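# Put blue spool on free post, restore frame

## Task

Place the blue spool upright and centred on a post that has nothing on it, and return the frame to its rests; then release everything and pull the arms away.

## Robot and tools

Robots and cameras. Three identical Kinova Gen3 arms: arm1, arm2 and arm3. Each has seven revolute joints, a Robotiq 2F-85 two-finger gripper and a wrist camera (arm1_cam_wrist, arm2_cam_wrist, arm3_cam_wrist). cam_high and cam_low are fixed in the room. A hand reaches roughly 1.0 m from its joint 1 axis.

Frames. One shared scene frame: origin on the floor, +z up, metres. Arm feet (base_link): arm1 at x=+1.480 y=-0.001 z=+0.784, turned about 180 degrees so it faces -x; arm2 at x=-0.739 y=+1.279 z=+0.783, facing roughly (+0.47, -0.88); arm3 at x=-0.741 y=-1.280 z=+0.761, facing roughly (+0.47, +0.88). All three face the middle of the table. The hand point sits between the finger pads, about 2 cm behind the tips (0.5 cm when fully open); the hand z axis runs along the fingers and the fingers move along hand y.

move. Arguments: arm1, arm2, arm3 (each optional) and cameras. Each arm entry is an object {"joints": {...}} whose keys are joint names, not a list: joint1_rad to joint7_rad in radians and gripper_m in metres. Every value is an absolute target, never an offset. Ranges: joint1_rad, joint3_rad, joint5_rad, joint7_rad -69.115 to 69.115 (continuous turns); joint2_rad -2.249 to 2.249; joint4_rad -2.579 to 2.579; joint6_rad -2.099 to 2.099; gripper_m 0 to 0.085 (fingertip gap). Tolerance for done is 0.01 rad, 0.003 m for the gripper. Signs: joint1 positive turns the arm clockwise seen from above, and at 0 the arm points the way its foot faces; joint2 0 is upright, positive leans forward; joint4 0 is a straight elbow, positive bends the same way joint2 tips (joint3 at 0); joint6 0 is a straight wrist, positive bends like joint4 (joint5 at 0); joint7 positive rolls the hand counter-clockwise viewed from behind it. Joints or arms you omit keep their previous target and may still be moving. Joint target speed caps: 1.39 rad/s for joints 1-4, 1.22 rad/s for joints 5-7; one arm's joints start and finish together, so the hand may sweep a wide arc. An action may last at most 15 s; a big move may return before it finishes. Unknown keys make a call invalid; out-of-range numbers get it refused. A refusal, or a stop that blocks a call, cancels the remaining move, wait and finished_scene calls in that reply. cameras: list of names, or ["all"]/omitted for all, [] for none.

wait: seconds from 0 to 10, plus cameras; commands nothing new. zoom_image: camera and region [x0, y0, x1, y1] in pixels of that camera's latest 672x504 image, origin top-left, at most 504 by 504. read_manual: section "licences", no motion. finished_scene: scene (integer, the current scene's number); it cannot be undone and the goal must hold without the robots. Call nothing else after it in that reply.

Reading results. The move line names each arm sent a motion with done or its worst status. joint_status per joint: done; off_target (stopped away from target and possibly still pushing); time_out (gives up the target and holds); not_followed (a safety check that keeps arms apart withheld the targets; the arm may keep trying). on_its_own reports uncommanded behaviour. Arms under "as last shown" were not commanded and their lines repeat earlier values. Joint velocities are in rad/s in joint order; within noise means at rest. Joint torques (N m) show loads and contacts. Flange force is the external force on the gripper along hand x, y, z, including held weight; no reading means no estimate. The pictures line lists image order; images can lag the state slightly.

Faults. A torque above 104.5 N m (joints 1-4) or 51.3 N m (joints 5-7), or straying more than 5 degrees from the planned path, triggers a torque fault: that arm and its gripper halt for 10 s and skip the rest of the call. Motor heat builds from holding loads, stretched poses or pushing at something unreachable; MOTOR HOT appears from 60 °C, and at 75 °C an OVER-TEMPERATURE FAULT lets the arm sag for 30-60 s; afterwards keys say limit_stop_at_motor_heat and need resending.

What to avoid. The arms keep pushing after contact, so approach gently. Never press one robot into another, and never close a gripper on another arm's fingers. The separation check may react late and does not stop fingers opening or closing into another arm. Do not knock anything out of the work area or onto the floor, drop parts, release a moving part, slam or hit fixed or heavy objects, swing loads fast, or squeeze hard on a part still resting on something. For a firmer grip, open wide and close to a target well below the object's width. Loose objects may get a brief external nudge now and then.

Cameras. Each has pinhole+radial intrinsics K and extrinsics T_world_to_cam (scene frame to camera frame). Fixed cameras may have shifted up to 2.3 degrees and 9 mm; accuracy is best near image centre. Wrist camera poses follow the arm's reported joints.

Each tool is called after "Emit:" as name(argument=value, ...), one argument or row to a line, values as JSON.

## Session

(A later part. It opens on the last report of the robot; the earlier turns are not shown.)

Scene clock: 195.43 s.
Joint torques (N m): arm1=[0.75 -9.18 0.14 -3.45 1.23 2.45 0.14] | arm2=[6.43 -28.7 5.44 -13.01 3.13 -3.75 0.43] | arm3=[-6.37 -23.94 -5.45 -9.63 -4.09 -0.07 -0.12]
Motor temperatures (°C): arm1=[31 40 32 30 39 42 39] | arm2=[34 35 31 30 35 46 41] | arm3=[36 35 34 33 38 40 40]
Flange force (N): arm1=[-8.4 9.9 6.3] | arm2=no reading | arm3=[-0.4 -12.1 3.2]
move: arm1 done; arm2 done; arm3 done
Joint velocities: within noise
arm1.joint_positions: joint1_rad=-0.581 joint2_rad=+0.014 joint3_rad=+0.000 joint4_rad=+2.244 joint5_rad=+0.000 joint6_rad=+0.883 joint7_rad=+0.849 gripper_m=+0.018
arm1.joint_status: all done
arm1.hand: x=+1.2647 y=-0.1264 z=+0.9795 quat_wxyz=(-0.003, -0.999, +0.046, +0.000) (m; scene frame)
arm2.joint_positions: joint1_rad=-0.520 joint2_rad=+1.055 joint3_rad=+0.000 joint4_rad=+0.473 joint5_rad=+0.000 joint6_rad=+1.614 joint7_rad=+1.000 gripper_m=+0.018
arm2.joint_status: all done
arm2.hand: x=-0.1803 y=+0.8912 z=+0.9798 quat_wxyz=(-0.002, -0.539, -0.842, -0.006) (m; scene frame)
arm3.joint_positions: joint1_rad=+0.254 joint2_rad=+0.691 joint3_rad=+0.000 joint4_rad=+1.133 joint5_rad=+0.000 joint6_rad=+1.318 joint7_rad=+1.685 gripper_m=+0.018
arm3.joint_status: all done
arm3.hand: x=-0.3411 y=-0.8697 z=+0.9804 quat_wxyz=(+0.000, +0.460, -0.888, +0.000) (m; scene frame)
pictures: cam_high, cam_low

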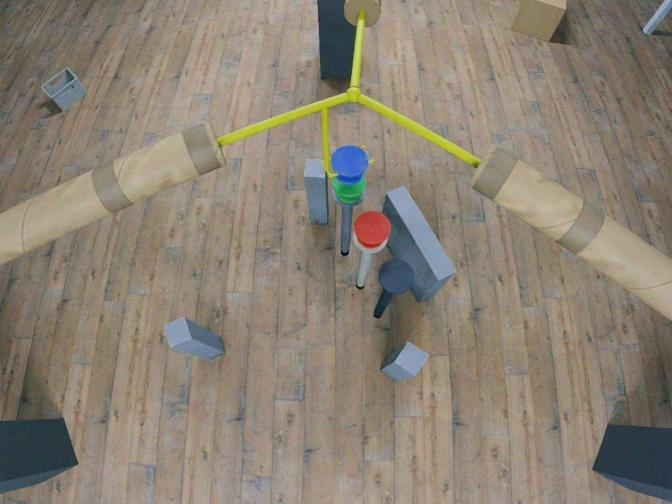

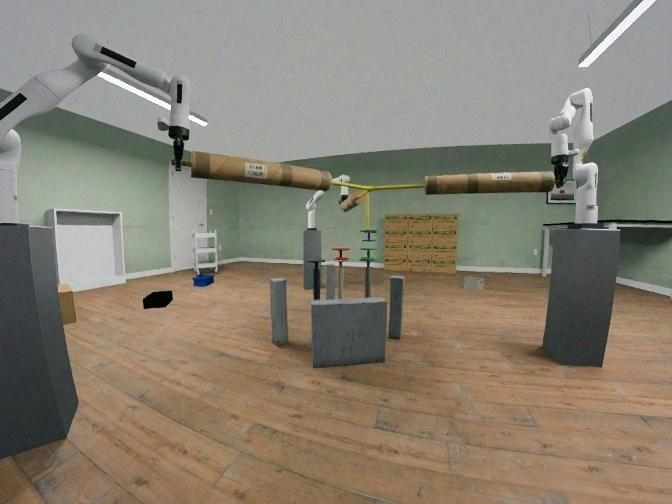

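Emit:
move(
  arm1={"joints":{"joint1_rad":-0.5319,"joint2_rad":0.2572,"joint4_rad":1.9470,"joint6_rad":0.9374,"joint7_rad":0.8982}},
  arm2={"joints":{"joint1_rad":-0.3694,"joint2_rad":0.8771,"joint4_rad":0.8422,"joint6_rad":1.4223,"joint7_rad":1.1503}},
  arm3={"joints":{"joint1_rad":0.1678,"joint2_rad":0.4526,"joint4_rad":1.5546,"joint6_rad":1.1344,"joint7_rad":1.5984}},
  cameras=[],
)

Emit:
move(
  arm1={"joints":{"joint1_rad":-0.5062,"joint2_rad":0.4826,"joint4_rad":1.5928,"joint6_rad":1.0662,"joint7_rad":0.9239}},
  arm2={"joints":{"joint1_rad":-0.1996,"joint2_rad":0.7942,"joint4_rad":1.0040,"joint6_rad":1.3434,"joint7_rad":1.3201}},
  arm3={"joints":{"joint1_rad":0.0367,"joint2_rad":0.2430,"joint4_rad":1.8725,"joint6_rad":1.0261,"joint7_rad":1.4673}},
  cameras=["cam_high","cam_low"],
)

Emit:
zoom_image(
  camera="cam_low",
  region=[280, 180, 380, 290],
)

Scene clock: 205.33 s.
Joint torques (N m): arm1=[-1.02 -14.87 -1.44 -5.16 -0.32 1.61 0.01] | arm2=[3.44 -25.72 4.18 -10.81 1.92 -1.33 0.38] | arm3=[-3.03 -19.13 -3.26 -10.04 -2.63 -0.87 -0.09]
Motor temperatures (°C): arm1=[31 40 32 30 39 43 39] | arm2=[34 36 31 30 35 46 41] | arm3=[36 35 34 33 38 41 40]
Flange force (N): arm1=[-9.7 3.5 5.4] | arm2=[5.9 4.7 1.2] | arm3=[1.1 -7.2 3.2]
move: arm1 done; arm2 done; arm3 done
TORQUE WARNING: arm3's joint6_rad reached its warning level (29.4 N m). A warning alone does not stop the arm.
Joint velocities: within noise
arm1.joint_positions: joint1_rad=-0.532 joint2_rad=+0.257 joint3_rad=+0.000 joint4_rad=+1.947 joint5_rad=+0.000 joint6_rad=+0.937 joint7_rad=+0.898 gripper_m=+0.018
arm1.joint_status: all done
arm1.hand: x=+1.1655 y=-0.1769 z=+0.9796 quat_wxyz=(-0.003, -0.999, +0.045, +0.001) (m; scene frame)
arm2.joint_positions: joint1_rad=-0.369 joint2_rad=+0.877 joint3_rad=+0.000 joint4_rad=+0.842 joint5_rad=+0.000 joint6_rad=+1.422 joint7_rad=+1.150 gripper_m=+0.018
arm2.joint_status: all done
arm2.hand: x=-0.2789 y=+0.8417 z=+0.9797 quat_wxyz=(-0.002, -0.539, -0.842, -0.006) (m; scene frame)
arm3.joint_positions: joint1_rad=+0.168 joint2_rad=+0.453 joint3_rad=+0.000 joint4_rad=+1.555 joint5_rad=+0.000 joint6_rad=+1.134 joint7_rad=+1.598 gripper_m=+0.018
arm3.joint_status: all done
arm3.hand: x=-0.4400 y=-0.9197 z=+0.9803 quat_wxyz=(+0.000, +0.460, -0.888, +0.000) (m; scene frame)
pictures: none
No camera images: "cameras" was empty.

Scene clock: 206.87 s.
Joint torques (N m): arm1=[-2.71 -19.02 -2.88 -2.98 -1.27 4.02 0.08] | arm2=[3.94 -24.34 4.75 -10.42 2.11 -0.99 -0.13] | arm3=[-3.04 -14.31 -3.63 -8.68 -3.07 -0.18 -0.08]
Motor temperatures (°C): arm1=[31 40 32 30 39 43 39] | arm2=[34 36 31 30 35 46 41] | arm3=[36 35 34 33 38 41 40]
Flange force (N): arm1=[-15.6 4.4 5.3] | arm2=[4.4 6.1 1.4] | arm3=[-1.9 -9.2 3.5]
move: arm1 done; arm2 done; arm3 done
TORQUE WARNING: arm2's joint1_rad reached its warning level (56.7 N m). A warning alone does not stop the arm.
Joint velocities: within noise
arm1.joint_positions: joint1_rad=-0.506 joint2_rad=+0.483 joint3_rad=+0.000 joint4_rad=+1.593 joint5_rad=+0.000 joint6_rad=+1.066 joint7_rad=+0.924 gripper_m=+0.018
arm1.joint_status: all done
arm1.hand: x=+1.0677 y=-0.2268 z=+0.9797 quat_wxyz=(-0.003, -0.999, +0.045, +0.000) (m; scene frame)
arm2.joint_positions: joint1_rad=-0.199 joint2_rad=+0.794 joint3_rad=+0.000 joint4_rad=+1.004 joint5_rad=+0.000 joint6_rad=+1.343 joint7_rad=+1.320 gripper_m=+0.018
arm2.joint_status: all done
arm2.hand: x=-0.3769 y=+0.7917 z=+0.9799 quat_wxyz=(-0.001, -0.539, -0.842, -0.006) (m; scene frame)
arm3.joint_positions: joint1_rad=+0.037 joint2_rad=+0.243 joint3_rad=+0.000 joint4_rad=+1.872 joint5_rad=+0.000 joint6_rad=+1.026 joint7_rad=+1.467 gripper_m=+0.018
arm3.joint_status: all done
arm3.hand: x=-0.5381 y=-0.9696 z=+0.9802 quat_wxyz=(+0.000, +0.460, -0.888, +0.000) (m; scene frame)
pictures: cam_high, cam_low

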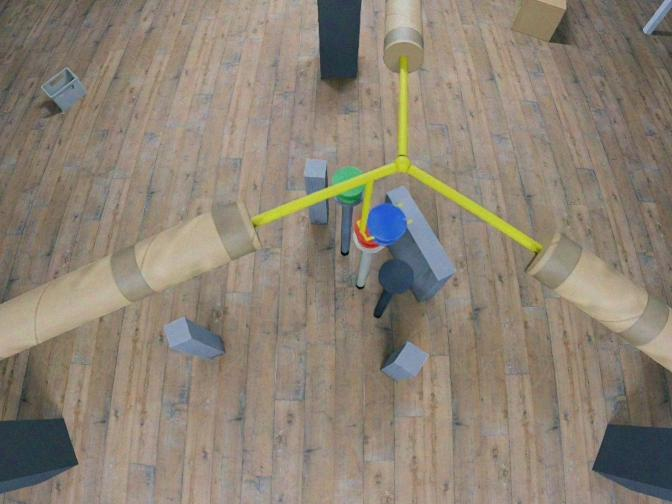

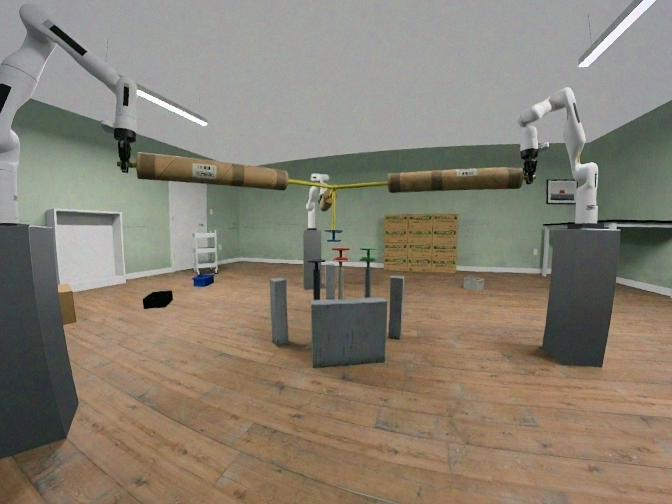

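Scaled by 4.582 from the camera's 672x504 image, which has a finer 960x720 frame.

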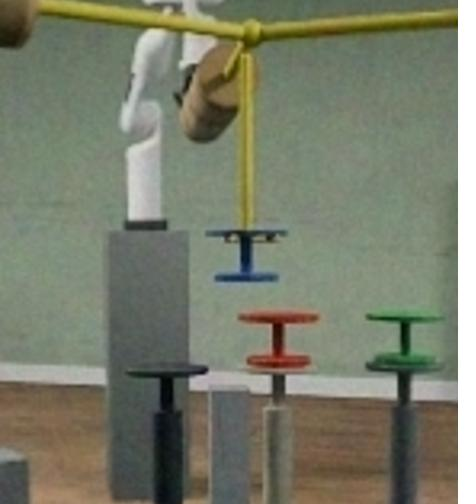

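Emit:
move(
  arm1={"joints":{"joint1_rad":-0.4886,"joint2_rad":0.8104,"joint4_rad":1.2570,"joint6_rad":1.0742,"joint7_rad":0.9415}},
  arm2={"joints":{"joint1_rad":-0.0153,"joint2_rad":0.8413,"joint4_rad":1.1740,"joint6_rad":1.1263,"joint7_rad":1.5044}},
  arm3={"joints":{"joint1_rad":-0.1845,"joint2_rad":0.2024,"joint4_rad":2.2706,"joint6_rad":0.6686,"joint7_rad":1.2461}},
  cameras=["cam_high","cam_low"],
)

Emit:
zoom_image(
  camera="cam_low",
  region=[290, 220, 350, 280],
)

Emit:
zoom_image(
  camera="cam_high",
  region=[340, 180, 460, 300],
)

Scene clock: 215.47 s.
Joint torques (N m): arm1=[-4.23 -24.05 -3.81 -4.29 -1.57 3.05 0.16] | arm2=[2.36 -24.06 3.72 -8.24 1.17 0.2 -0.04] | arm3=[-1.13 -11.06 -1.73 -6.5 -1.37 -0.36 0.06]
Motor temperatures (°C): arm1=[31 40 32 30 39 43 39] | arm2=[34 36 31 30 35 46 41] | arm3=[36 35 34 33 38 41 40]
Flange force (N): arm1=[-14.2 1.9 4.9] | arm2=[-0.9 4.6 1.5] | arm3=[-1.8 -4.4 3.4]
move: arm1 done; arm2 done; arm3 done
TORQUE WARNING: arm3's joint6_rad reached its warning level (29.4 N m). A warning alone does not stop the arm.
Joint velocities: within noise
arm1.joint_positions: joint1_rad=-0.489 joint2_rad=+0.810 joint3_rad=+0.000 joint4_rad=+1.257 joint5_rad=+0.000 joint6_rad=+1.074 joint7_rad=+0.942 gripper_m=+0.018
arm1.joint_status: all done
arm1.hand: x=+0.9684 y=-0.2769 z=+0.8997 quat_wxyz=(-0.003, -0.999, +0.045, +0.001) (m; scene frame)
arm2.joint_positions: joint1_rad=-0.015 joint2_rad=+0.841 joint3_rad=+0.000 joint4_rad=+1.174 joint5_rad=+0.000 joint6_rad=+1.126 joint7_rad=+1.504 gripper_m=+0.018
arm2.joint_status: all done
arm2.hand: x=-0.4756 y=+0.7417 z=+0.8999 quat_wxyz=(-0.002, -0.539, -0.842, -0.006) (m; scene frame)
arm3.joint_positions: joint1_rad=-0.184 joint2_rad=+0.202 joint3_rad=+0.000 joint4_rad=+2.271 joint5_rad=+0.000 joint6_rad=+0.669 joint7_rad=+1.246 gripper_m=+0.018
arm3.joint_status: all done
arm3.hand: x=-0.6370 y=-1.0196 z=+0.9002 quat_wxyz=(+0.000, +0.460, -0.888, +0.000) (m; scene frame)
pictures: cam_high, cam_low

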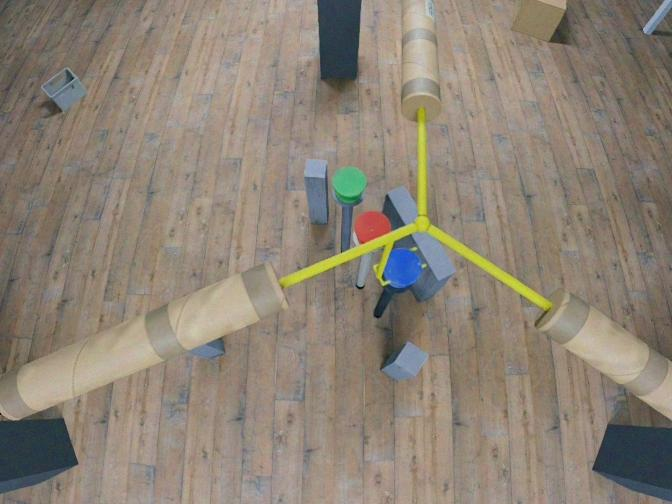

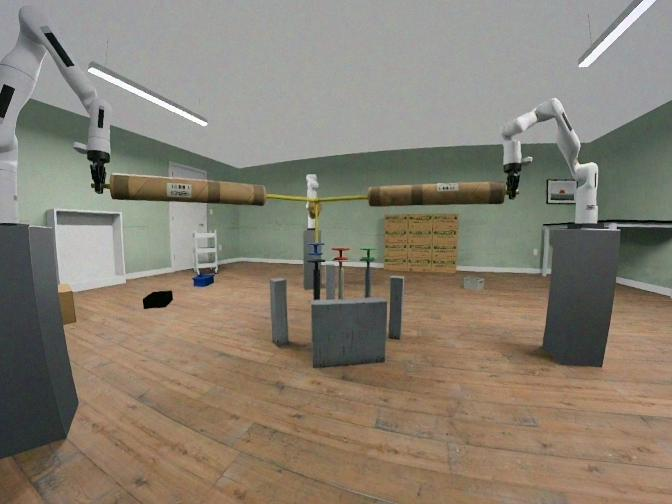

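Scaled by 8.400 from the camera's 672x504 image, which has a finer 960x720 frame.

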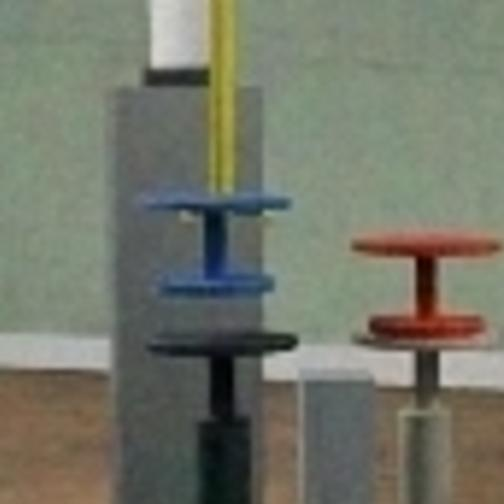

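Scaled by 4.200 from the camera's 672x504 image, which has a finer 960x720 frame.

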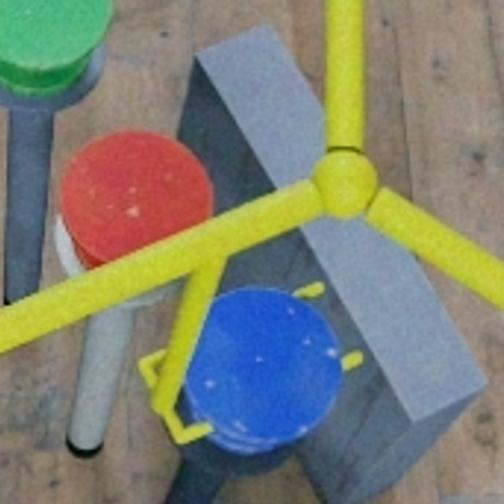

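Emit:
move(
  arm1={"joints":{"joint1_rad":-0.4914,"joint2_rad":0.8403,"joint4_rad":1.3111,"joint6_rad":0.9902,"joint7_rad":0.9387}},
  arm2={"joints":{"joint1_rad":-0.0228,"joint2_rad":0.8824,"joint4_rad":1.2006,"joint6_rad":1.0587,"joint7_rad":1.4970}},
  arm3={"joints":{"joint1_rad":-0.1686,"joint2_rad":0.2906,"joint4_rad":2.3109,"joint6_rad":0.5401,"joint7_rad":1.2620}},
  cameras=["cam_high","cam_low"],
)

Emit:
zoom_image(
  camera="cam_low",
  region=[290, 220, 350, 280],
)

Emit:
zoom_image(
  camera="cam_high",
  region=[340, 180, 460, 300],
)

Scene clock: 242.40 s.
Joint torques (N m): arm1=[-4.79 -23.68 -4.38 -3.41 -1.7 3.21 0.21] | arm2=[2.11 -23.89 3.71 -7.06 1.08 0.75 0.01] | arm3=[-1.03 -11.78 -1.82 -4.65 -1.22 0.04 0.08]
Motor temperatures (°C): arm1=[31 41 32 30 39 43 39] | arm2=[34 36 31 30 35 46 41] | arm3=[36 34 34 33 38 41 40]
Flange force (N): arm1=[-15.0 1.4 5.2] | arm2=[-2.7 4.3 1.4] | arm3=[-3.1 -3.5 3.8]
move: arm1 done; arm2 done; arm3 done
Joint velocities: within noise
arm1.joint_positions: joint1_rad=-0.491 joint2_rad=+0.840 joint3_rad=+0.000 joint4_rad=+1.311 joint5_rad=+0.000 joint6_rad=+0.990 joint7_rad=+0.939 gripper_m=+0.018
arm1.joint_status: all done
arm1.hand: x=+0.9735 y=-0.2758 z=+0.8677 quat_wxyz=(-0.003, -0.999, +0.045, +0.000) (m; scene frame)
arm2.joint_positions: joint1_rad=-0.023 joint2_rad=+0.882 joint3_rad=+0.000 joint4_rad=+1.201 joint5_rad=+0.000 joint6_rad=+1.059 joint7_rad=+1.497 gripper_m=+0.018
arm2.joint_status: all done
arm2.hand: x=-0.4706 y=+0.7429 z=+0.8679 quat_wxyz=(-0.001, -0.539, -0.843, -0.006) (m; scene frame)
arm3.joint_positions: joint1_rad=-0.169 joint2_rad=+0.291 joint3_rad=+0.000 joint4_rad=+2.311 joint5_rad=+0.000 joint6_rad=+0.540 joint7_rad=+1.262 gripper_m=+0.018
arm3.joint_status: all done
arm3.hand: x=-0.6321 y=-1.0187 z=+0.8682 quat_wxyz=(+0.000, +0.460, -0.888, +0.000) (m; scene frame)
pictures: cam_high, cam_low

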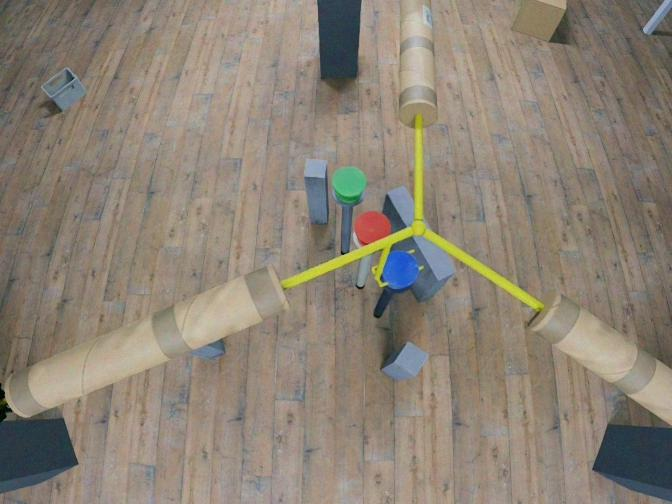

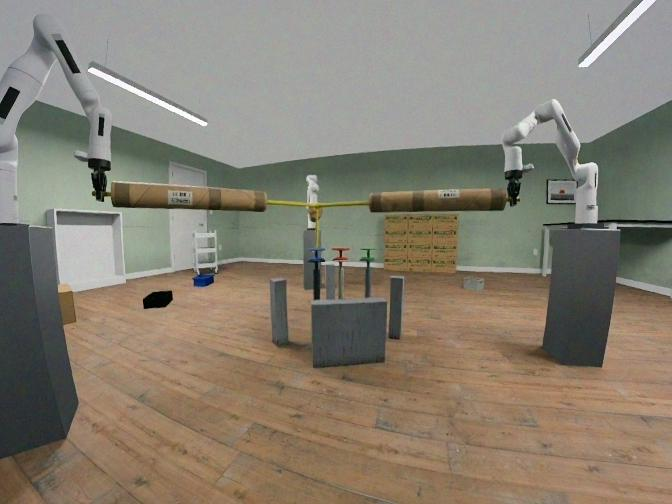

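Scaled by 8.400 from the camera's 672x504 image, which has a finer 960x720 frame.

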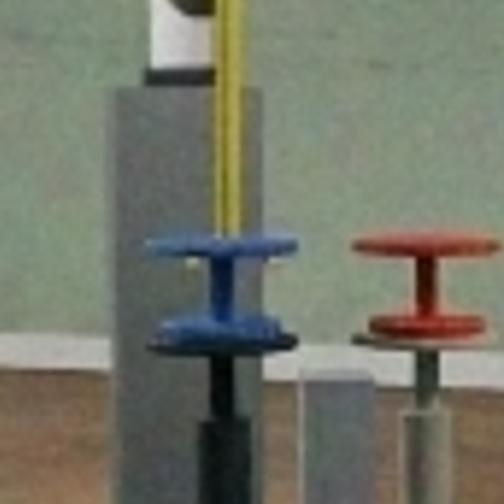

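Scaled by 4.200 from the camera's 672x504 image, which has a finer 960x720 frame.

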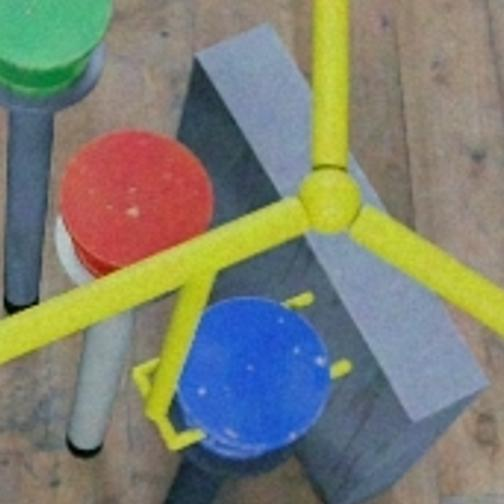

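Emit:
move(
  arm1={"joints":{"joint2_rad":0.8526,"joint4_rad":1.3178,"joint6_rad":0.9713}},
  arm2={"joints":{"joint2_rad":0.8938,"joint4_rad":1.2079,"joint6_rad":1.0400}},
  arm3={"joints":{"joint2_rad":0.3159,"joint4_rad":2.3221,"joint6_rad":0.5036}},
  cameras=[],
)

Emit:
move(
  arm1={"joints":{"joint2_rad":0.8710,"joint4_rad":1.3278,"joint6_rad":0.9428}},
  arm2={"joints":{"joint2_rad":0.9108,"joint4_rad":1.2188,"joint6_rad":1.0120}},
  arm3={"joints":{"joint2_rad":0.3539,"joint4_rad":2.3389,"joint6_rad":0.4488}},
  cameras=["cam_high","cam_low"],
)

Emit:
zoom_image(
  camera="cam_low",
  region=[290, 220, 350, 280],
)

Emit:
zoom_image(
  camera="cam_high",
  region=[340, 180, 460, 300],
)

Scene clock: 248.87 s.
Joint torques (N m): arm1=[-4.54 -23.94 -4.16 -4.34 -1.51 2.42 0.2] | arm2=[2.24 -23.89 3.87 -7.18 1.15 0.51 0.01] | arm3=[-0.63 -12.25 -1.18 -5.39 -0.86 -0.67 0.01]
Motor temperatures (°C): arm1=[31 41 32 30 39 43 39] | arm2=[34 36 31 30 35 46 41] | arm3=[36 34 34 33 37 41 40]
Flange force (N): arm1=[-12.8 0.4 4.7] | arm2=[-2.2 4.5 1.0] | arm3=[-1.0 -2.6 3.1]
move: arm1 done; arm2 done; arm3 done
Joint velocities: within noise
arm1.joint_positions: joint1_rad=-0.491 joint2_rad=+0.853 joint3_rad=+0.000 joint4_rad=+1.318 joint5_rad=+0.000 joint6_rad=+0.971 joint7_rad=+0.939 gripper_m=+0.018
arm1.joint_status: all done
arm1.hand: x=+0.9734 y=-0.2759 z=+0.8589 quat_wxyz=(-0.003, -0.999, +0.045, +0.000) (m; scene frame)
arm2.joint_positions: joint1_rad=-0.023 joint2_rad=+0.894 joint3_rad=+0.000 joint4_rad=+1.208 joint5_rad=+0.000 joint6_rad=+1.040 joint7_rad=+1.497 gripper_m=+0.018
arm2.joint_status: all done
arm2.hand: x=-0.4704 y=+0.7428 z=+0.8591 quat_wxyz=(-0.001, -0.539, -0.842, -0.006) (m; scene frame)
arm3.joint_positions: joint1_rad=-0.169 joint2_rad=+0.316 joint3_rad=+0.000 joint4_rad=+2.322 joint5_rad=+0.000 joint6_rad=+0.504 joint7_rad=+1.262 gripper_m=+0.018
arm3.joint_status: all done
arm3.hand: x=-0.6320 y=-1.0185 z=+0.8593 quat_wxyz=(+0.000, +0.460, -0.888, +0.000) (m; scene frame)
pictures: none
No camera images: "cameras" was empty.

Scene clock: 249.60 s.
Joint torques (N m): arm1=[-4.51 -24.06 -4.16 -4.41 -1.45 2.23 0.23] | arm2=[1.27 -23.45 2.89 -5.78 0.6 1.34 0] | arm3=[-0.24 -11.89 -0.81 -3.33 -0.67 0.19 0.08]
Motor temperatures (°C): arm1=[31 41 32 30 39 43 39] | arm2=[34 36 31 30 35 46 41] | arm3=[36 34 34 33 37 41 40]
Flange force (N): arm1=[-12.2 0.1 4.8] | arm2=[-5.0 2.9 1.1] | arm3=[-2.9 -0.5 2.9]
move: arm1 done; arm2 done; arm3 done
Joint velocities: within noise
arm1.joint_positions: joint1_rad=-0.491 joint2_rad=+0.871 joint3_rad=+0.000 joint4_rad=+1.328 joint5_rad=+0.000 joint6_rad=+0.943 joint7_rad=+0.939 gripper_m=+0.018
arm1.joint_status: all done
arm1.hand: x=+0.9735 y=-0.2759 z=+0.8457 quat_wxyz=(-0.003, -0.999, +0.045, +0.000) (m; scene frame)
arm2.joint_positions: joint1_rad=-0.023 joint2_rad=+0.911 joint3_rad=+0.000 joint4_rad=+1.219 joint5_rad=+0.000 joint6_rad=+1.012 joint7_rad=+1.497 gripper_m=+0.018
arm2.joint_status: all done
arm2.hand: x=-0.4704 y=+0.7430 z=+0.8460 quat_wxyz=(-0.001, -0.539, -0.842, -0.006) (m; scene frame)
arm3.joint_positions: joint1_rad=-0.169 joint2_rad=+0.354 joint3_rad=+0.000 joint4_rad=+2.339 joint5_rad=+0.000 joint6_rad=+0.449 joint7_rad=+1.262 gripper_m=+0.018
arm3.joint_status: all done
arm3.hand: x=-0.6321 y=-1.0187 z=+0.8461 quat_wxyz=(+0.000, +0.460, -0.888, +0.000) (m; scene frame)
pictures: cam_high, cam_low

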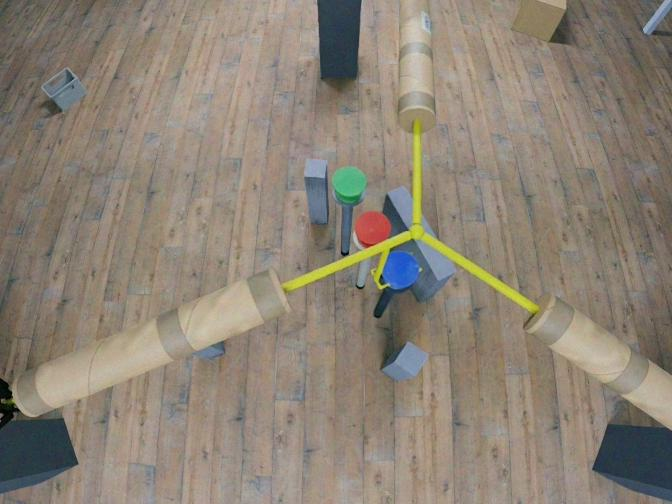

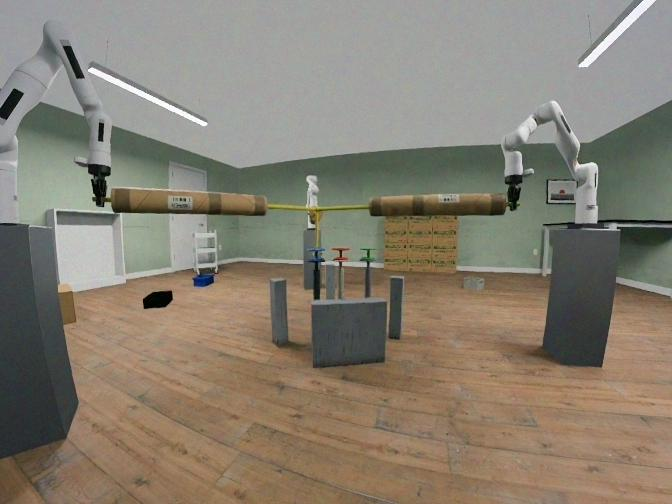

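Scaled by 8.400 from the camera's 672x504 image, which has a finer 960x720 frame.

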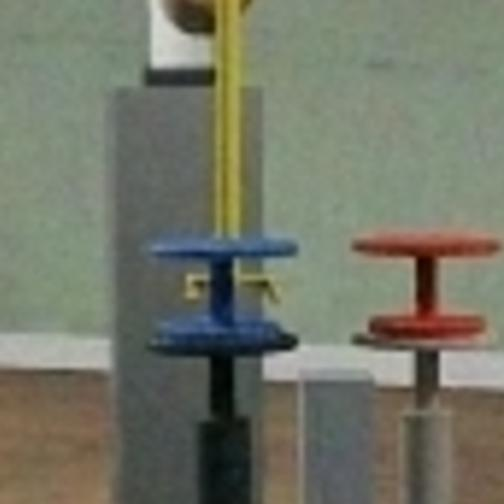

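Scaled by 4.200 from the camera's 672x504 image, which has a finer 960x720 frame.

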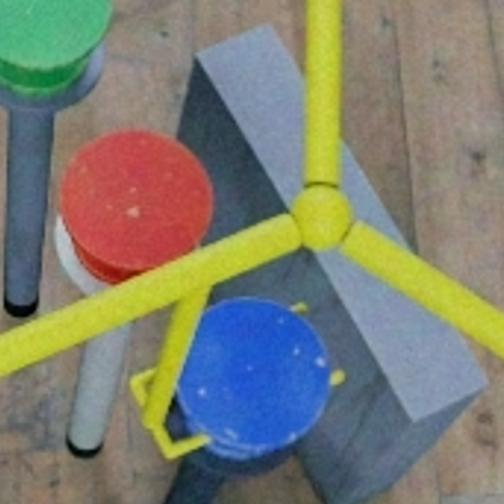

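Emit:
move(
  arm1={"joints":{"joint1_rad":-0.3614,"joint2_rad":0.8703,"joint4_rad":1.3273,"joint6_rad":0.9440,"joint7_rad":1.0687}},
  arm2={"joints":{"joint1_rad":-0.0329,"joint2_rad":0.7670,"joint4_rad":1.5437,"joint6_rad":0.8309,"joint7_rad":1.4868}},
  arm3={"joints":{"joint1_rad":-0.3178,"joint2_rad":0.4343,"joint4_rad":2.1711,"joint6_rad":0.5363,"joint7_rad":1.1128}},
  cameras=["cam_high","cam_low"],
)

Emit:
zoom_image(
  camera="cam_high",
  region=[340, 180, 460, 300],
)

Scene clock: 271.13 s.
Joint torques (N m): arm1=[-4.01 -23.53 -3.69 -3.35 -1.34 2.89 0.2] | arm2=[1.26 -21.09 2.92 -5.27 0.68 0.54 0.11] | arm3=[-0.8 -14.54 -1.45 -4.45 -0.9 -0.1 0.08]
Motor temperatures (°C): arm1=[31 41 32 30 39 43 39] | arm2=[34 36 31 30 35 46 41] | arm3=[36 34 34 33 37 41 40]
Flange force (N): arm1=[-13.5 0.1 4.7] | arm2=[-5.0 3.4 0.9] | arm3=[-3.5 -1.5 2.9]
move: arm1 done; arm2 done; arm3 done
TORQUE WARNING: arm2's joint6_rad reached its warning level (29.4 N m). A warning alone does not stop the arm.
Joint velocities: within noise
arm1.joint_positions: joint1_rad=-0.361 joint2_rad=+0.870 joint3_rad=+0.000 joint4_rad=+1.327 joint5_rad=+0.000 joint6_rad=+0.944 joint7_rad=+1.069 gripper_m=+0.018
arm1.joint_status: all done
arm1.hand: x=+0.9420 y=-0.2078 z=+0.8459 quat_wxyz=(-0.003, -0.999, +0.045, +0.000) (m; scene frame)
arm2.joint_positions: joint1_rad=-0.033 joint2_rad=+0.767 joint3_rad=+0.000 joint4_rad=+1.544 joint5_rad=+0.000 joint6_rad=+0.831 joint7_rad=+1.487 gripper_m=+0.018
arm2.joint_status: all done
arm2.hand: x=-0.5019 y=+0.8106 z=+0.8461 quat_wxyz=(-0.002, -0.539, -0.842, -0.006) (m; scene frame)
arm3.joint_positions: joint1_rad=-0.318 joint2_rad=+0.434 joint3_rad=+0.000 joint4_rad=+2.171 joint5_rad=+0.000 joint6_rad=+0.536 joint7_rad=+1.113 gripper_m=+0.018
arm3.joint_status: all done
arm3.hand: x=-0.6636 y=-0.9507 z=+0.8461 quat_wxyz=(+0.000, +0.460, -0.888, +0.000) (m; scene frame)
pictures: cam_high, cam_low

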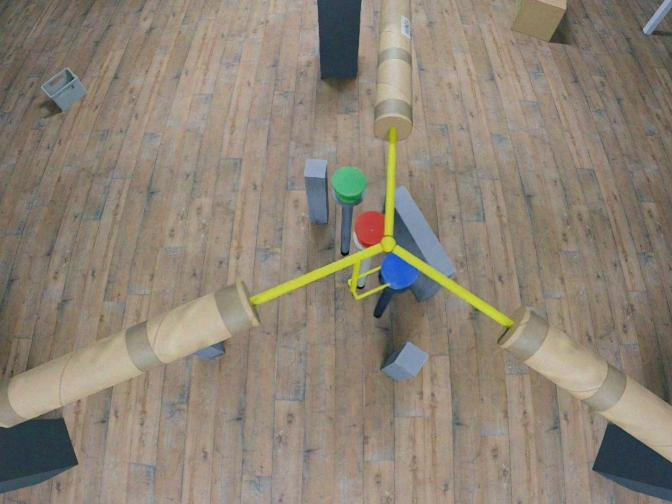

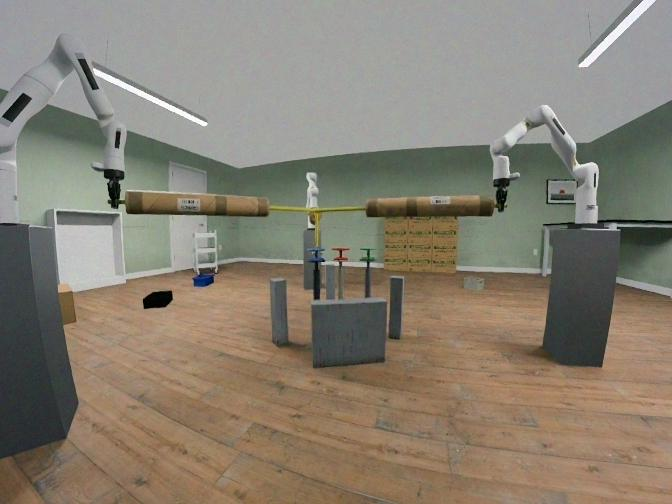

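Scaled by 4.200 from the camera's 672x504 image, which has a finer 960x720 frame.

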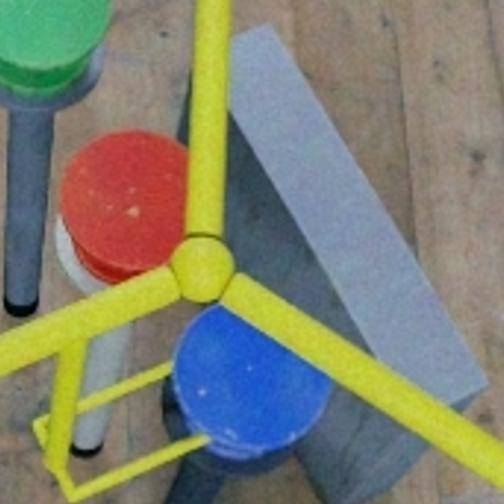

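Emit:
move(
  arm1={"joints":{"joint1_rad":-0.2329,"joint2_rad":0.8893,"joint4_rad":1.2829,"joint6_rad":0.9694,"joint7_rad":1.1972}},
  arm2={"joints":{"joint1_rad":-0.0469,"joint2_rad":0.6449,"joint4_rad":1.8224,"joint6_rad":0.6743,"joint7_rad":1.4728}},
  arm3={"joints":{"joint1_rad":-0.4221,"joint2_rad":0.5273,"joint4_rad":1.9742,"joint6_rad":0.6401,"joint7_rad":1.0085}},
  cameras=[],
)

Emit:
move(
  arm1={"joints":{"joint1_rad":-0.0960,"joint2_rad":0.8674,"joint4_rad":1.5262,"joint6_rad":0.7480,"joint7_rad":1.3341}},
  arm2={"joints":{"joint1_rad":-0.2356,"joint2_rad":0.6757,"joint4_rad":2.0288,"joint6_rad":0.4371,"joint7_rad":1.2841}},
  arm3={"joints":{"joint1_rad":-0.3556,"joint2_rad":0.7546,"joint4_rad":1.6900,"joint6_rad":0.6970,"joint7_rad":1.0750}},
  cameras=["cam_high"],
)

Emit:
move(
  arm1={"joints":{"joint1_rad":0.0689,"joint2_rad":0.9676,"joint4_rad":1.6773,"joint6_rad":0.4967,"joint7_rad":1.4990}},
  arm2={"joints":{"joint1_rad":-0.4702,"joint2_rad":0.8608,"joint4_rad":2.1522,"joint6_rad":0.1286,"joint7_rad":1.0495}},
  arm3={"joints":{"joint1_rad":-0.3101,"joint2_rad":1.0447,"joint4_rad":1.3278,"joint6_rad":0.7691,"joint7_rad":1.1205}},
  cameras=["cam_high","cam_low"],
)

Scene clock: 293.00 s.
Joint torques (N m): arm1=[-2.85 -23.9 -2.66 -3.65 -0.87 2.82 0.21] | arm2=[0.33 -17.67 2.09 -3.68 0.26 0.67 0.08] | arm3=[-0.97 -17.12 -1.62 -4.96 -0.96 0.26 0.05]
Motor temperatures (°C): arm1=[31 42 32 30 39 42 39] | arm2=[34 36 31 30 35 46 41] | arm3=[36 34 34 33 37 41 40]
Flange force (N): arm1=[-12.3 0.2 4.5] | arm2=[-5.5 1.7 0.2] | arm3=[-4.2 -1.0 3.5]
move: arm1 done; arm2 done; arm3 done
TORQUE WARNING: arm2's joint4_rad reached its warning level (56.7 N m). A warning alone does not stop the arm.
Joint velocities: within noise
arm1.joint_positions: joint1_rad=-0.233 joint2_rad=+0.889 joint3_rad=+0.000 joint4_rad=+1.283 joint5_rad=+0.000 joint6_rad=+0.969 joint7_rad=+1.197 gripper_m=+0.018
arm1.joint_status: all done
arm1.hand: x=+0.9105 y=-0.1398 z=+0.8460 quat_wxyz=(-0.003, -0.999, +0.046, +0.001) (m; scene frame)
arm2.joint_positions: joint1_rad=-0.047 joint2_rad=+0.645 joint3_rad=+0.000 joint4_rad=+1.822 joint5_rad=+0.000 joint6_rad=+0.674 joint7_rad=+1.473 gripper_m=+0.018
arm2.joint_status: all done
arm2.hand: x=-0.5332 y=+0.8786 z=+0.8461 quat_wxyz=(-0.002, -0.539, -0.842, -0.006) (m; scene frame)
arm3.joint_positions: joint1_rad=-0.422 joint2_rad=+0.527 joint3_rad=+0.000 joint4_rad=+1.974 joint5_rad=+0.000 joint6_rad=+0.640 joint7_rad=+1.008 gripper_m=+0.018
arm3.joint_status: all done
arm3.hand: x=-0.6951 y=-0.8827 z=+0.8461 quat_wxyz=(+0.000, +0.460, -0.888, +0.000) (m; scene frame)
pictures: none
No camera images: "cameras" was empty.

Scene clock: 294.43 s.
Joint torques (N m): arm1=[-2.04 -22.24 -2.14 -2.52 -0.34 2.3 0.21] | arm2=[-0.79 -15.49 0.92 -0.47 -0.19 1.17 0.09] | arm3=[-0.27 -20.98 -0.83 -4.56 -0.72 0.76 0.07]
Motor temperatures (°C): arm1=[31 42 32 30 39 42 39] | arm2=[34 36 31 30 35 46 41] | arm3=[36 34 34 33 37 41 40]
Flange force (N): arm1=[-10.3 -0.7 4.9] | arm2=[-8.2 0.3 -0.3] | arm3=[-4.7 1.1 3.6]
move: arm1 done; arm2 done; arm3 done
Joint velocities: within noise
arm1.joint_positions: joint1_rad=-0.096 joint2_rad=+0.867 joint3_rad=+0.000 joint4_rad=+1.526 joint5_rad=+0.000 joint6_rad=+0.748 joint7_rad=+1.334 gripper_m=+0.018
arm1.joint_status: all done
arm1.hand: x=+0.9474 y=-0.0536 z=+0.8000 quat_wxyz=(-0.003, -0.999, +0.046, +0.000) (m; scene frame)
arm2.joint_positions: joint1_rad=-0.236 joint2_rad=+0.676 joint3_rad=+0.000 joint4_rad=+2.029 joint5_rad=+0.000 joint6_rad=+0.437 joint7_rad=+1.284 gripper_m=+0.018
arm2.joint_status: all done
arm2.hand: x=-0.4965 y=+0.9648 z=+0.7997 quat_wxyz=(-0.001, -0.539, -0.842, -0.006) (m; scene frame)
arm3.joint_positions: joint1_rad=-0.356 joint2_rad=+0.755 joint3_rad=+0.000 joint4_rad=+1.690 joint5_rad=+0.000 joint6_rad=+0.697 joint7_rad=+1.075 gripper_m=+0.018
arm3.joint_status: all done
arm3.hand: x=-0.6580 y=-0.7969 z=+0.8000 quat_wxyz=(+0.000, +0.460, -0.888, +0.000) (m; scene frame)
pictures: cam_high

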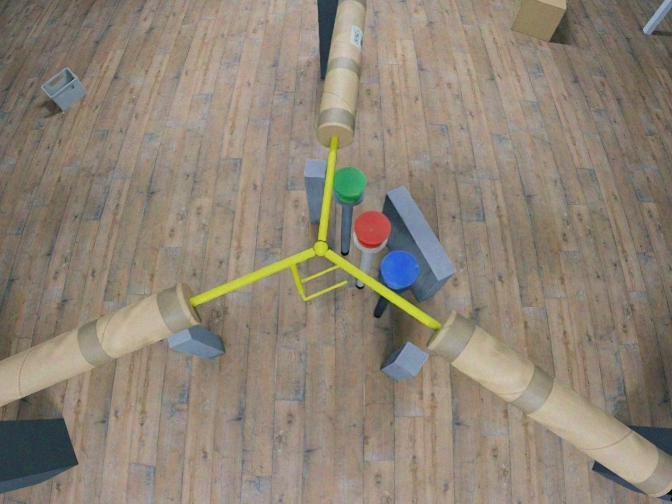

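Scene clock: 296.00 s.
Joint torques (N m): arm1=[-1.8 -22.41 -2.04 -2.57 0 0.99 0.24] | arm2=[-0.65 -15.85 1.41 1.04 -0.29 0.29 0.1] | arm3=[1.24 -25.59 0.36 -6.6 -0.4 0.15 0.06]
Motor temperatures (°C): arm1=[31 42 32 30 39 42 39] | arm2=[34 36 31 30 35 47 41] | arm3=[36 34 34 33 37 41 40]
Flange force (N): arm1=[-5.4 -2.2 5.4] | arm2=[-6.8 1.4 -0.3] | arm3=[-0.1 1.8 3.4]
move: arm1 done; arm2 done; arm3 done
TORQUE WARNING: arm3's joint6_rad reached its warning level (29.4 N m). A warning alone does not stop the arm.
Joint velocities: within noise
arm1.joint_positions: joint1_rad=+0.069 joint2_rad=+0.968 joint3_rad=+0.000 joint4_rad=+1.677 joint5_rad=+0.000 joint6_rad=+0.497 joint7_rad=+1.499 gripper_m=+0.018
arm1.joint_status: all done
arm1.hand: x=+0.9844 y=+0.0334 z=+0.7200 quat_wxyz=(-0.003, -0.999, +0.045, +0.000) (m; scene frame)
arm2.joint_positions: joint1_rad=-0.470 joint2_rad=+0.861 joint3_rad=+0.000 joint4_rad=+2.152 joint5_rad=+0.000 joint6_rad=+0.129 joint7_rad=+1.049 gripper_m=+0.018
arm2.joint_status: all done
arm2.hand: x=-0.4593 y=+1.0517 z=+0.7199 quat_wxyz=(-0.001, -0.539, -0.842, -0.006) (m; scene frame)
arm3.joint_positions: joint1_rad=-0.310 joint2_rad=+1.045 joint3_rad=+0.000 joint4_rad=+1.328 joint5_rad=+0.000 joint6_rad=+0.769 joint7_rad=+1.121 gripper_m=+0.018
arm3.joint_status: all done
arm3.hand: x=-0.6209 y=-0.7099 z=+0.7199 quat_wxyz=(+0.000, +0.460, -0.888, +0.000) (m; scene frame)
pictures: cam_high, cam_low

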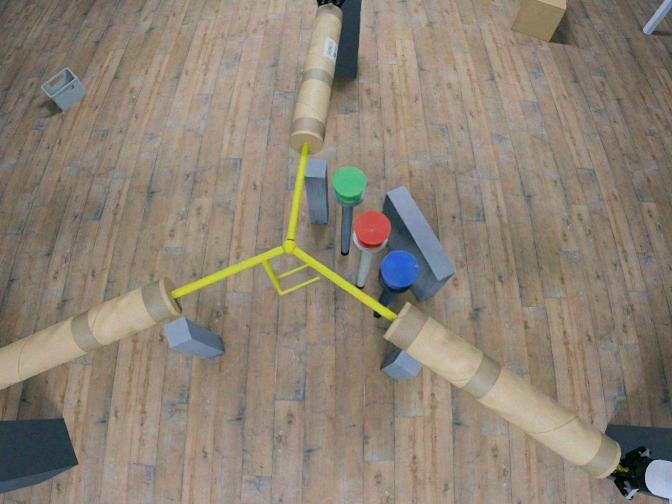

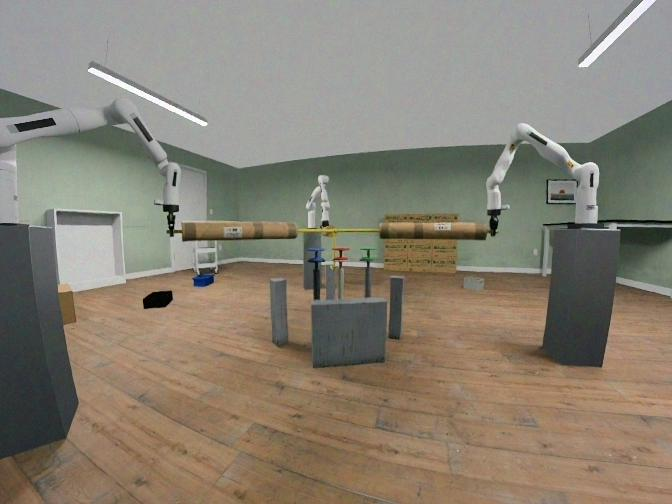

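Emit:
move(
  arm1={"joints":{"joint1_rad":0.0699,"joint2_rad":1.1523,"joint4_rad":1.6257,"joint6_rad":0.3636,"joint7_rad":1.5000}},
  arm2={"joints":{"joint1_rad":-0.4671,"joint2_rad":1.0982,"joint4_rad":2.0923,"joint6_rad":-0.0489,"joint7_rad":1.0526}},
  arm3={"joints":{"joint2_rad":1.2035,"joint4_rad":1.2898,"joint6_rad":0.6483}},
  cameras=[],
)

Emit:
move(
  arm1={"joints":{"joint1_rad":0.0709,"joint2_rad":1.3440,"joint4_rad":1.5195,"joint6_rad":0.2781,"joint7_rad":1.5010}},
  arm2={"joints":{"joint1_rad":-0.4643,"joint2_rad":1.3233,"joint4_rad":1.9736,"joint6_rad":-0.1553,"joint7_rad":1.0554}},
  arm3={"joints":{"joint2_rad":1.3787,"joint4_rad":1.1935,"joint6_rad":0.5694}},
  cameras=["cam_high","cam_low"],
)

Emit:
move(
  arm1={"joints":{"joint1_rad":0.0717,"joint2_rad":1.5013,"joint4_rad":1.3904,"joint6_rad":0.2498,"joint7_rad":1.5018}},
  arm2={"joints":{"joint1_rad":-0.4618,"joint2_rad":1.4912,"joint4_rad":1.8388,"joint6_rad":-0.1884,"joint7_rad":1.0579}},
  arm3={"joints":{"joint2_rad":1.5321,"joint4_rad":1.0637,"joint6_rad":0.5458}},
  cameras=["cam_high","cam_low"],
)

Scene clock: 310.53 s.
Joint torques (N m): arm1=[-1.92 -23.37 -2.17 -2.1 0.17 0.57 0.24] | arm2=[-0.79 -16.75 1.16 2.92 -0.33 0.26 0.01] | arm3=[1.8 -26.24 1 -5.69 -0.18 0.19 0.04]
Motor temperatures (°C): arm1=[31 42 32 30 39 42 39] | arm2=[34 36 31 30 35 46 41] | arm3=[36 34 34 33 37 41 40]
Flange force (N): arm1=[-3.8 -2.4 5.6] | arm2=[-7.7 1.6 0.8] | arm3=[0.3 2.6 3.8]
move: arm1 done; arm2 done; arm3 done
Joint velocities: within noise
arm1.joint_positions: joint1_rad=+0.070 joint2_rad=+1.152 joint3_rad=+0.000 joint4_rad=+1.626 joint5_rad=+0.000 joint6_rad=+0.364 joint7_rad=+1.500 gripper_m=+0.018
arm1.joint_status: all done
arm1.hand: x=+0.9843 y=+0.0334 z=+0.6350 quat_wxyz=(-0.003, -0.999, +0.045, +0.000) (m; scene frame)
arm2.joint_positions: joint1_rad=-0.467 joint2_rad=+1.098 joint3_rad=+0.000 joint4_rad=+2.092 joint5_rad=+0.000 joint6_rad=-0.049 joint7_rad=+1.053 gripper_m=+0.018
arm2.joint_status: all done
arm2.hand: x=-0.4594 y=+1.0516 z=+0.6349 quat_wxyz=(-0.002, -0.539, -0.842, -0.006) (m; scene frame)
arm3.joint_positions: joint1_rad=-0.310 joint2_rad=+1.204 joint3_rad=+0.000 joint4_rad=+1.290 joint5_rad=+0.000 joint6_rad=+0.648 joint7_rad=+1.121 gripper_m=+0.018
arm3.joint_status: all done
arm3.hand: x=-0.6208 y=-0.7098 z=+0.6351 quat_wxyz=(+0.000, +0.460, -0.888, +0.000) (m; scene frame)
pictures: none
No camera images: "cameras" was empty.

Scene clock: 311.83 s.
Joint torques (N m): arm1=[-1.8 -23.87 -1.89 -1.57 0.32 0.48 0.31] | arm2=[-1.1 -17.17 0.82 3.95 -0.33 0.23 -0.01] | arm3=[1.86 -26.34 0.99 -4.43 -0.21 0.46 -0.02]
Motor temperatures (°C): arm1=[31 42 32 30 39 42 39] | arm2=[34 36 31 30 35 46 41] | arm3=[36 34 34 33 37 41 40]
Flange force (N): arm1=[-2.9 -2.0 5.8] | arm2=[-8.3 1.1 1.7] | arm3=[-1.2 3.3 4.5]
move: arm1 done; arm2 done; arm3 done
Joint velocities: within noise
arm1.joint_positions: joint1_rad=+0.071 joint2_rad=+1.344 joint3_rad=+0.000 joint4_rad=+1.519 joint5_rad=+0.000 joint6_rad=+0.278 joint7_rad=+1.501 gripper_m=+0.018
arm1.joint_status: all done
arm1.hand: x=+0.9842 y=+0.0335 z=+0.5501 quat_wxyz=(-0.003, -0.999, +0.045, +0.000) (m; scene frame)
arm2.joint_positions: joint1_rad=-0.464 joint2_rad=+1.323 joint3_rad=+0.000 joint4_rad=+1.974 joint5_rad=+0.000 joint6_rad=-0.155 joint7_rad=+1.055 gripper_m=+0.018
arm2.joint_status: all done
arm2.hand: x=-0.4593 y=+1.0515 z=+0.5498 quat_wxyz=(-0.002, -0.539, -0.842, -0.006) (m; scene frame)
arm3.joint_positions: joint1_rad=-0.310 joint2_rad=+1.379 joint3_rad=+0.000 joint4_rad=+1.193 joint5_rad=+0.000 joint6_rad=+0.569 joint7_rad=+1.121 gripper_m=+0.018
arm3.joint_status: all done
arm3.hand: x=-0.6207 y=-0.7099 z=+0.5501 quat_wxyz=(+0.000, +0.460, -0.888, +0.000) (m; scene frame)
pictures: cam_high, cam_low

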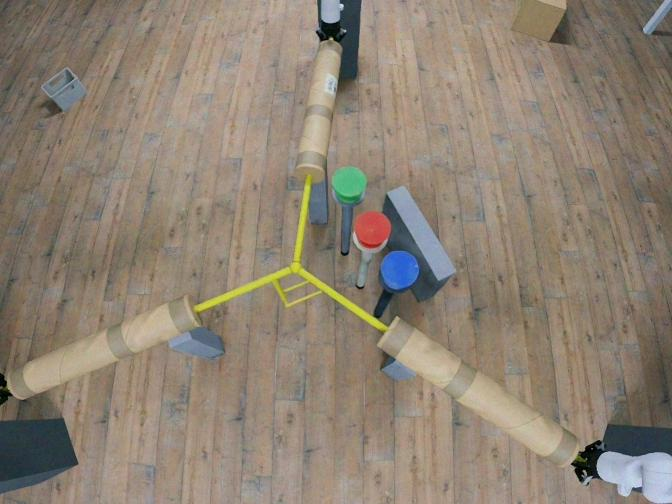

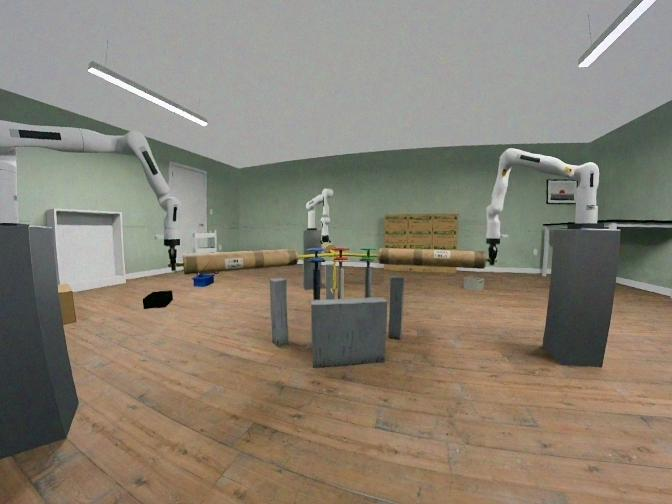

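Scene clock: 313.00 s.
Joint torques (N m): arm1=[-1.08 -29.5 -0.64 -7.06 0.55 -2.63 0.32] | arm2=[-0.06 -22.78 2.9 -1.38 -0.52 -2.63 0.05] | arm3=[3.74 -30.24 2.82 -8.21 0.31 -1.56 -0.01]
Motor temperatures (°C): arm1=[31 42 32 30 39 42 39] | arm2=[34 36 31 30 35 46 41] | arm3=[36 34 34 33 37 41 40]
Flange force (N): arm1=[6.0 -0.7 6.0] | arm2=[1.5 -0.3 2.8] | arm3=[7.0 3.3 4.5]
move: arm1 done; arm2 done; arm3 done
Joint velocities: within noise
arm1.joint_positions: joint1_rad=+0.072 joint2_rad=+1.501 joint3_rad=+0.000 joint4_rad=+1.390 joint5_rad=+0.000 joint6_rad=+0.250 joint7_rad=+1.502 gripper_m=+0.018
arm1.joint_status: all done
arm1.hand: x=+0.9829 y=+0.0335 z=+0.4824 quat_wxyz=(-0.003, -0.999, +0.045, +0.001) (m; scene frame)
arm2.joint_positions: joint1_rad=-0.462 joint2_rad=+1.491 joint3_rad=+0.000 joint4_rad=+1.839 joint5_rad=+0.000 joint6_rad=-0.188 joint7_rad=+1.058 gripper_m=+0.018
arm2.joint_status: all done
arm2.hand: x=-0.4582 y=+1.0507 z=+0.4820 quat_wxyz=(-0.001, -0.539, -0.842, -0.006) (m; scene frame)
arm3.joint_positions: joint1_rad=-0.310 joint2_rad=+1.532 joint3_rad=+0.000 joint4_rad=+1.064 joint5_rad=+0.000 joint6_rad=+0.546 joint7_rad=+1.121 gripper_m=+0.018
arm3.joint_status: all done
arm3.hand: x=-0.6205 y=-0.7088 z=+0.4822 quat_wxyz=(+0.000, +0.460, -0.888, +0.000) (m; scene frame)
pictures: cam_high, cam_low

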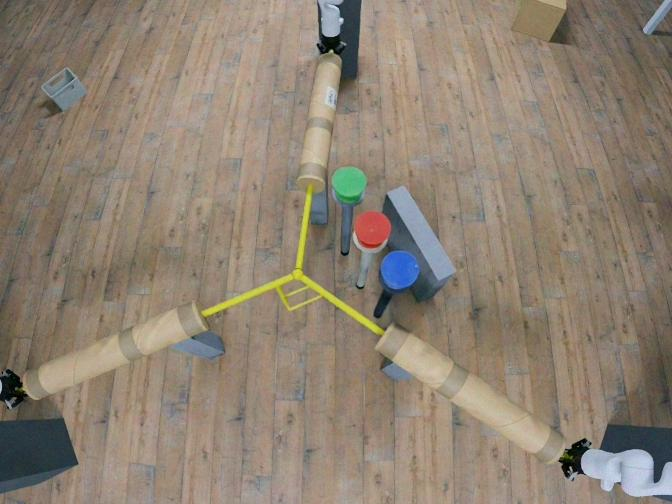

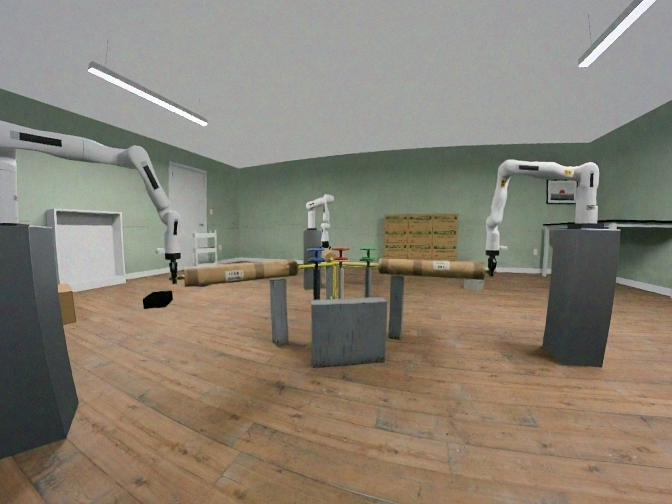

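Emit:
move(
  arm1={"joints":{"joint1_rad":0.0719,"joint2_rad":1.5338,"joint4_rad":1.3638,"joint6_rad":0.2440,"joint7_rad":1.5020}},
  arm2={"joints":{"joint1_rad":-0.4613,"joint2_rad":1.5258,"joint4_rad":1.8110,"joint6_rad":-0.1952,"joint7_rad":1.0584}},
  arm3={"joints":{"joint2_rad":1.5638,"joint4_rad":1.0369,"joint6_rad":0.5410}},
  cameras=["cam_high","cam_low"],
)

Emit:
zoom_image(
  camera="cam_low",
  region=[160, 220, 500, 350],
)

Scene clock: 318.33 s.
Joint torques (N m): arm1=[-1.84 -24.23 -1.85 -1.56 0.38 0.27 0.27] | arm2=[-1.08 -17.45 0.92 4.15 -0.39 0.09 -0.03] | arm3=[2.22 -26.59 1.18 -4.31 -0.18 0.36 -0.04]
Motor temperatures (°C): arm1=[31 42 32 30 39 42 39] | arm2=[34 36 31 30 35 46 41] | arm3=[36 34 34 33 37 41 40]
Flange force (N): arm1=[-2.4 -2.1 6.0] | arm2=[-8.0 0.9 2.7] | arm3=[-1.0 3.8 4.9]
move: arm1 done; arm2 done; arm3 done
Joint velocities: within noise
arm1.joint_positions: joint1_rad=+0.072 joint2_rad=+1.534 joint3_rad=+0.000 joint4_rad=+1.364 joint5_rad=+0.000 joint6_rad=+0.244 joint7_rad=+1.502 gripper_m=+0.018
arm1.joint_status: all done
arm1.hand: x=+0.9840 y=+0.0335 z=+0.4683 quat_wxyz=(-0.003, -0.999, +0.045, +0.000) (m; scene frame)
arm2.joint_positions: joint1_rad=-0.461 joint2_rad=+1.526 joint3_rad=+0.000 joint4_rad=+1.811 joint5_rad=+0.000 joint6_rad=-0.195 joint7_rad=+1.058 gripper_m=+0.018
arm2.joint_status: all done
arm2.hand: x=-0.4592 y=+1.0513 z=+0.4679 quat_wxyz=(-0.001, -0.539, -0.842, -0.006) (m; scene frame)
arm3.joint_positions: joint1_rad=-0.310 joint2_rad=+1.564 joint3_rad=+0.000 joint4_rad=+1.037 joint5_rad=+0.000 joint6_rad=+0.541 joint7_rad=+1.121 gripper_m=+0.018
arm3.joint_status: all done
arm3.hand: x=-0.6206 y=-0.7099 z=+0.4680 quat_wxyz=(+0.000, +0.460, -0.888, +0.000) (m; scene frame)
pictures: cam_high, cam_low

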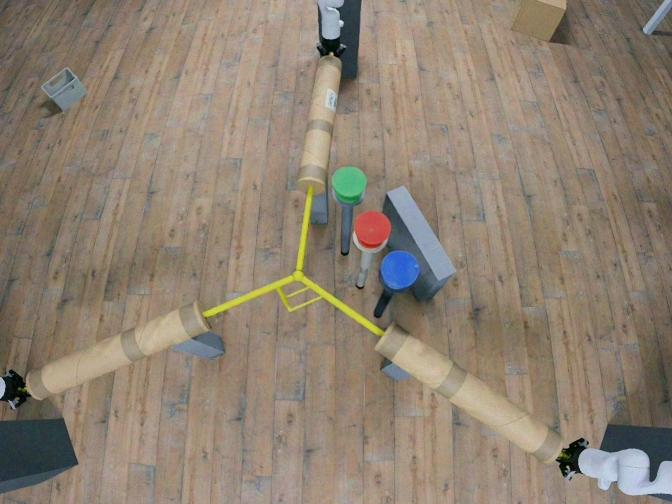

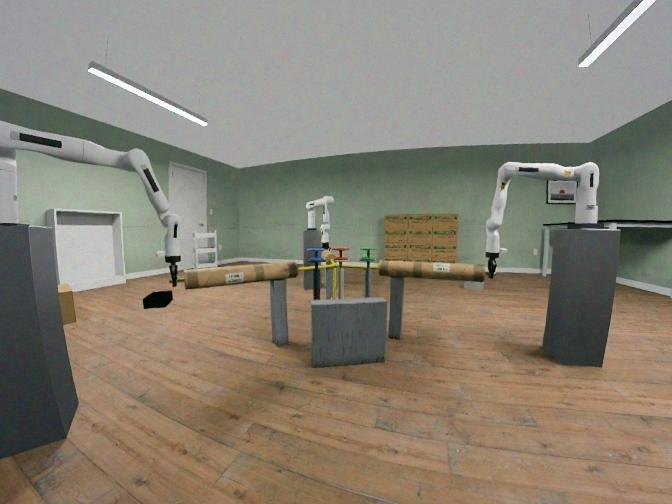

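Scaled by 1.482 from the camera's 672x504 image, which has a finer 960x720 frame.

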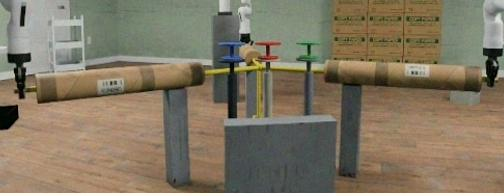

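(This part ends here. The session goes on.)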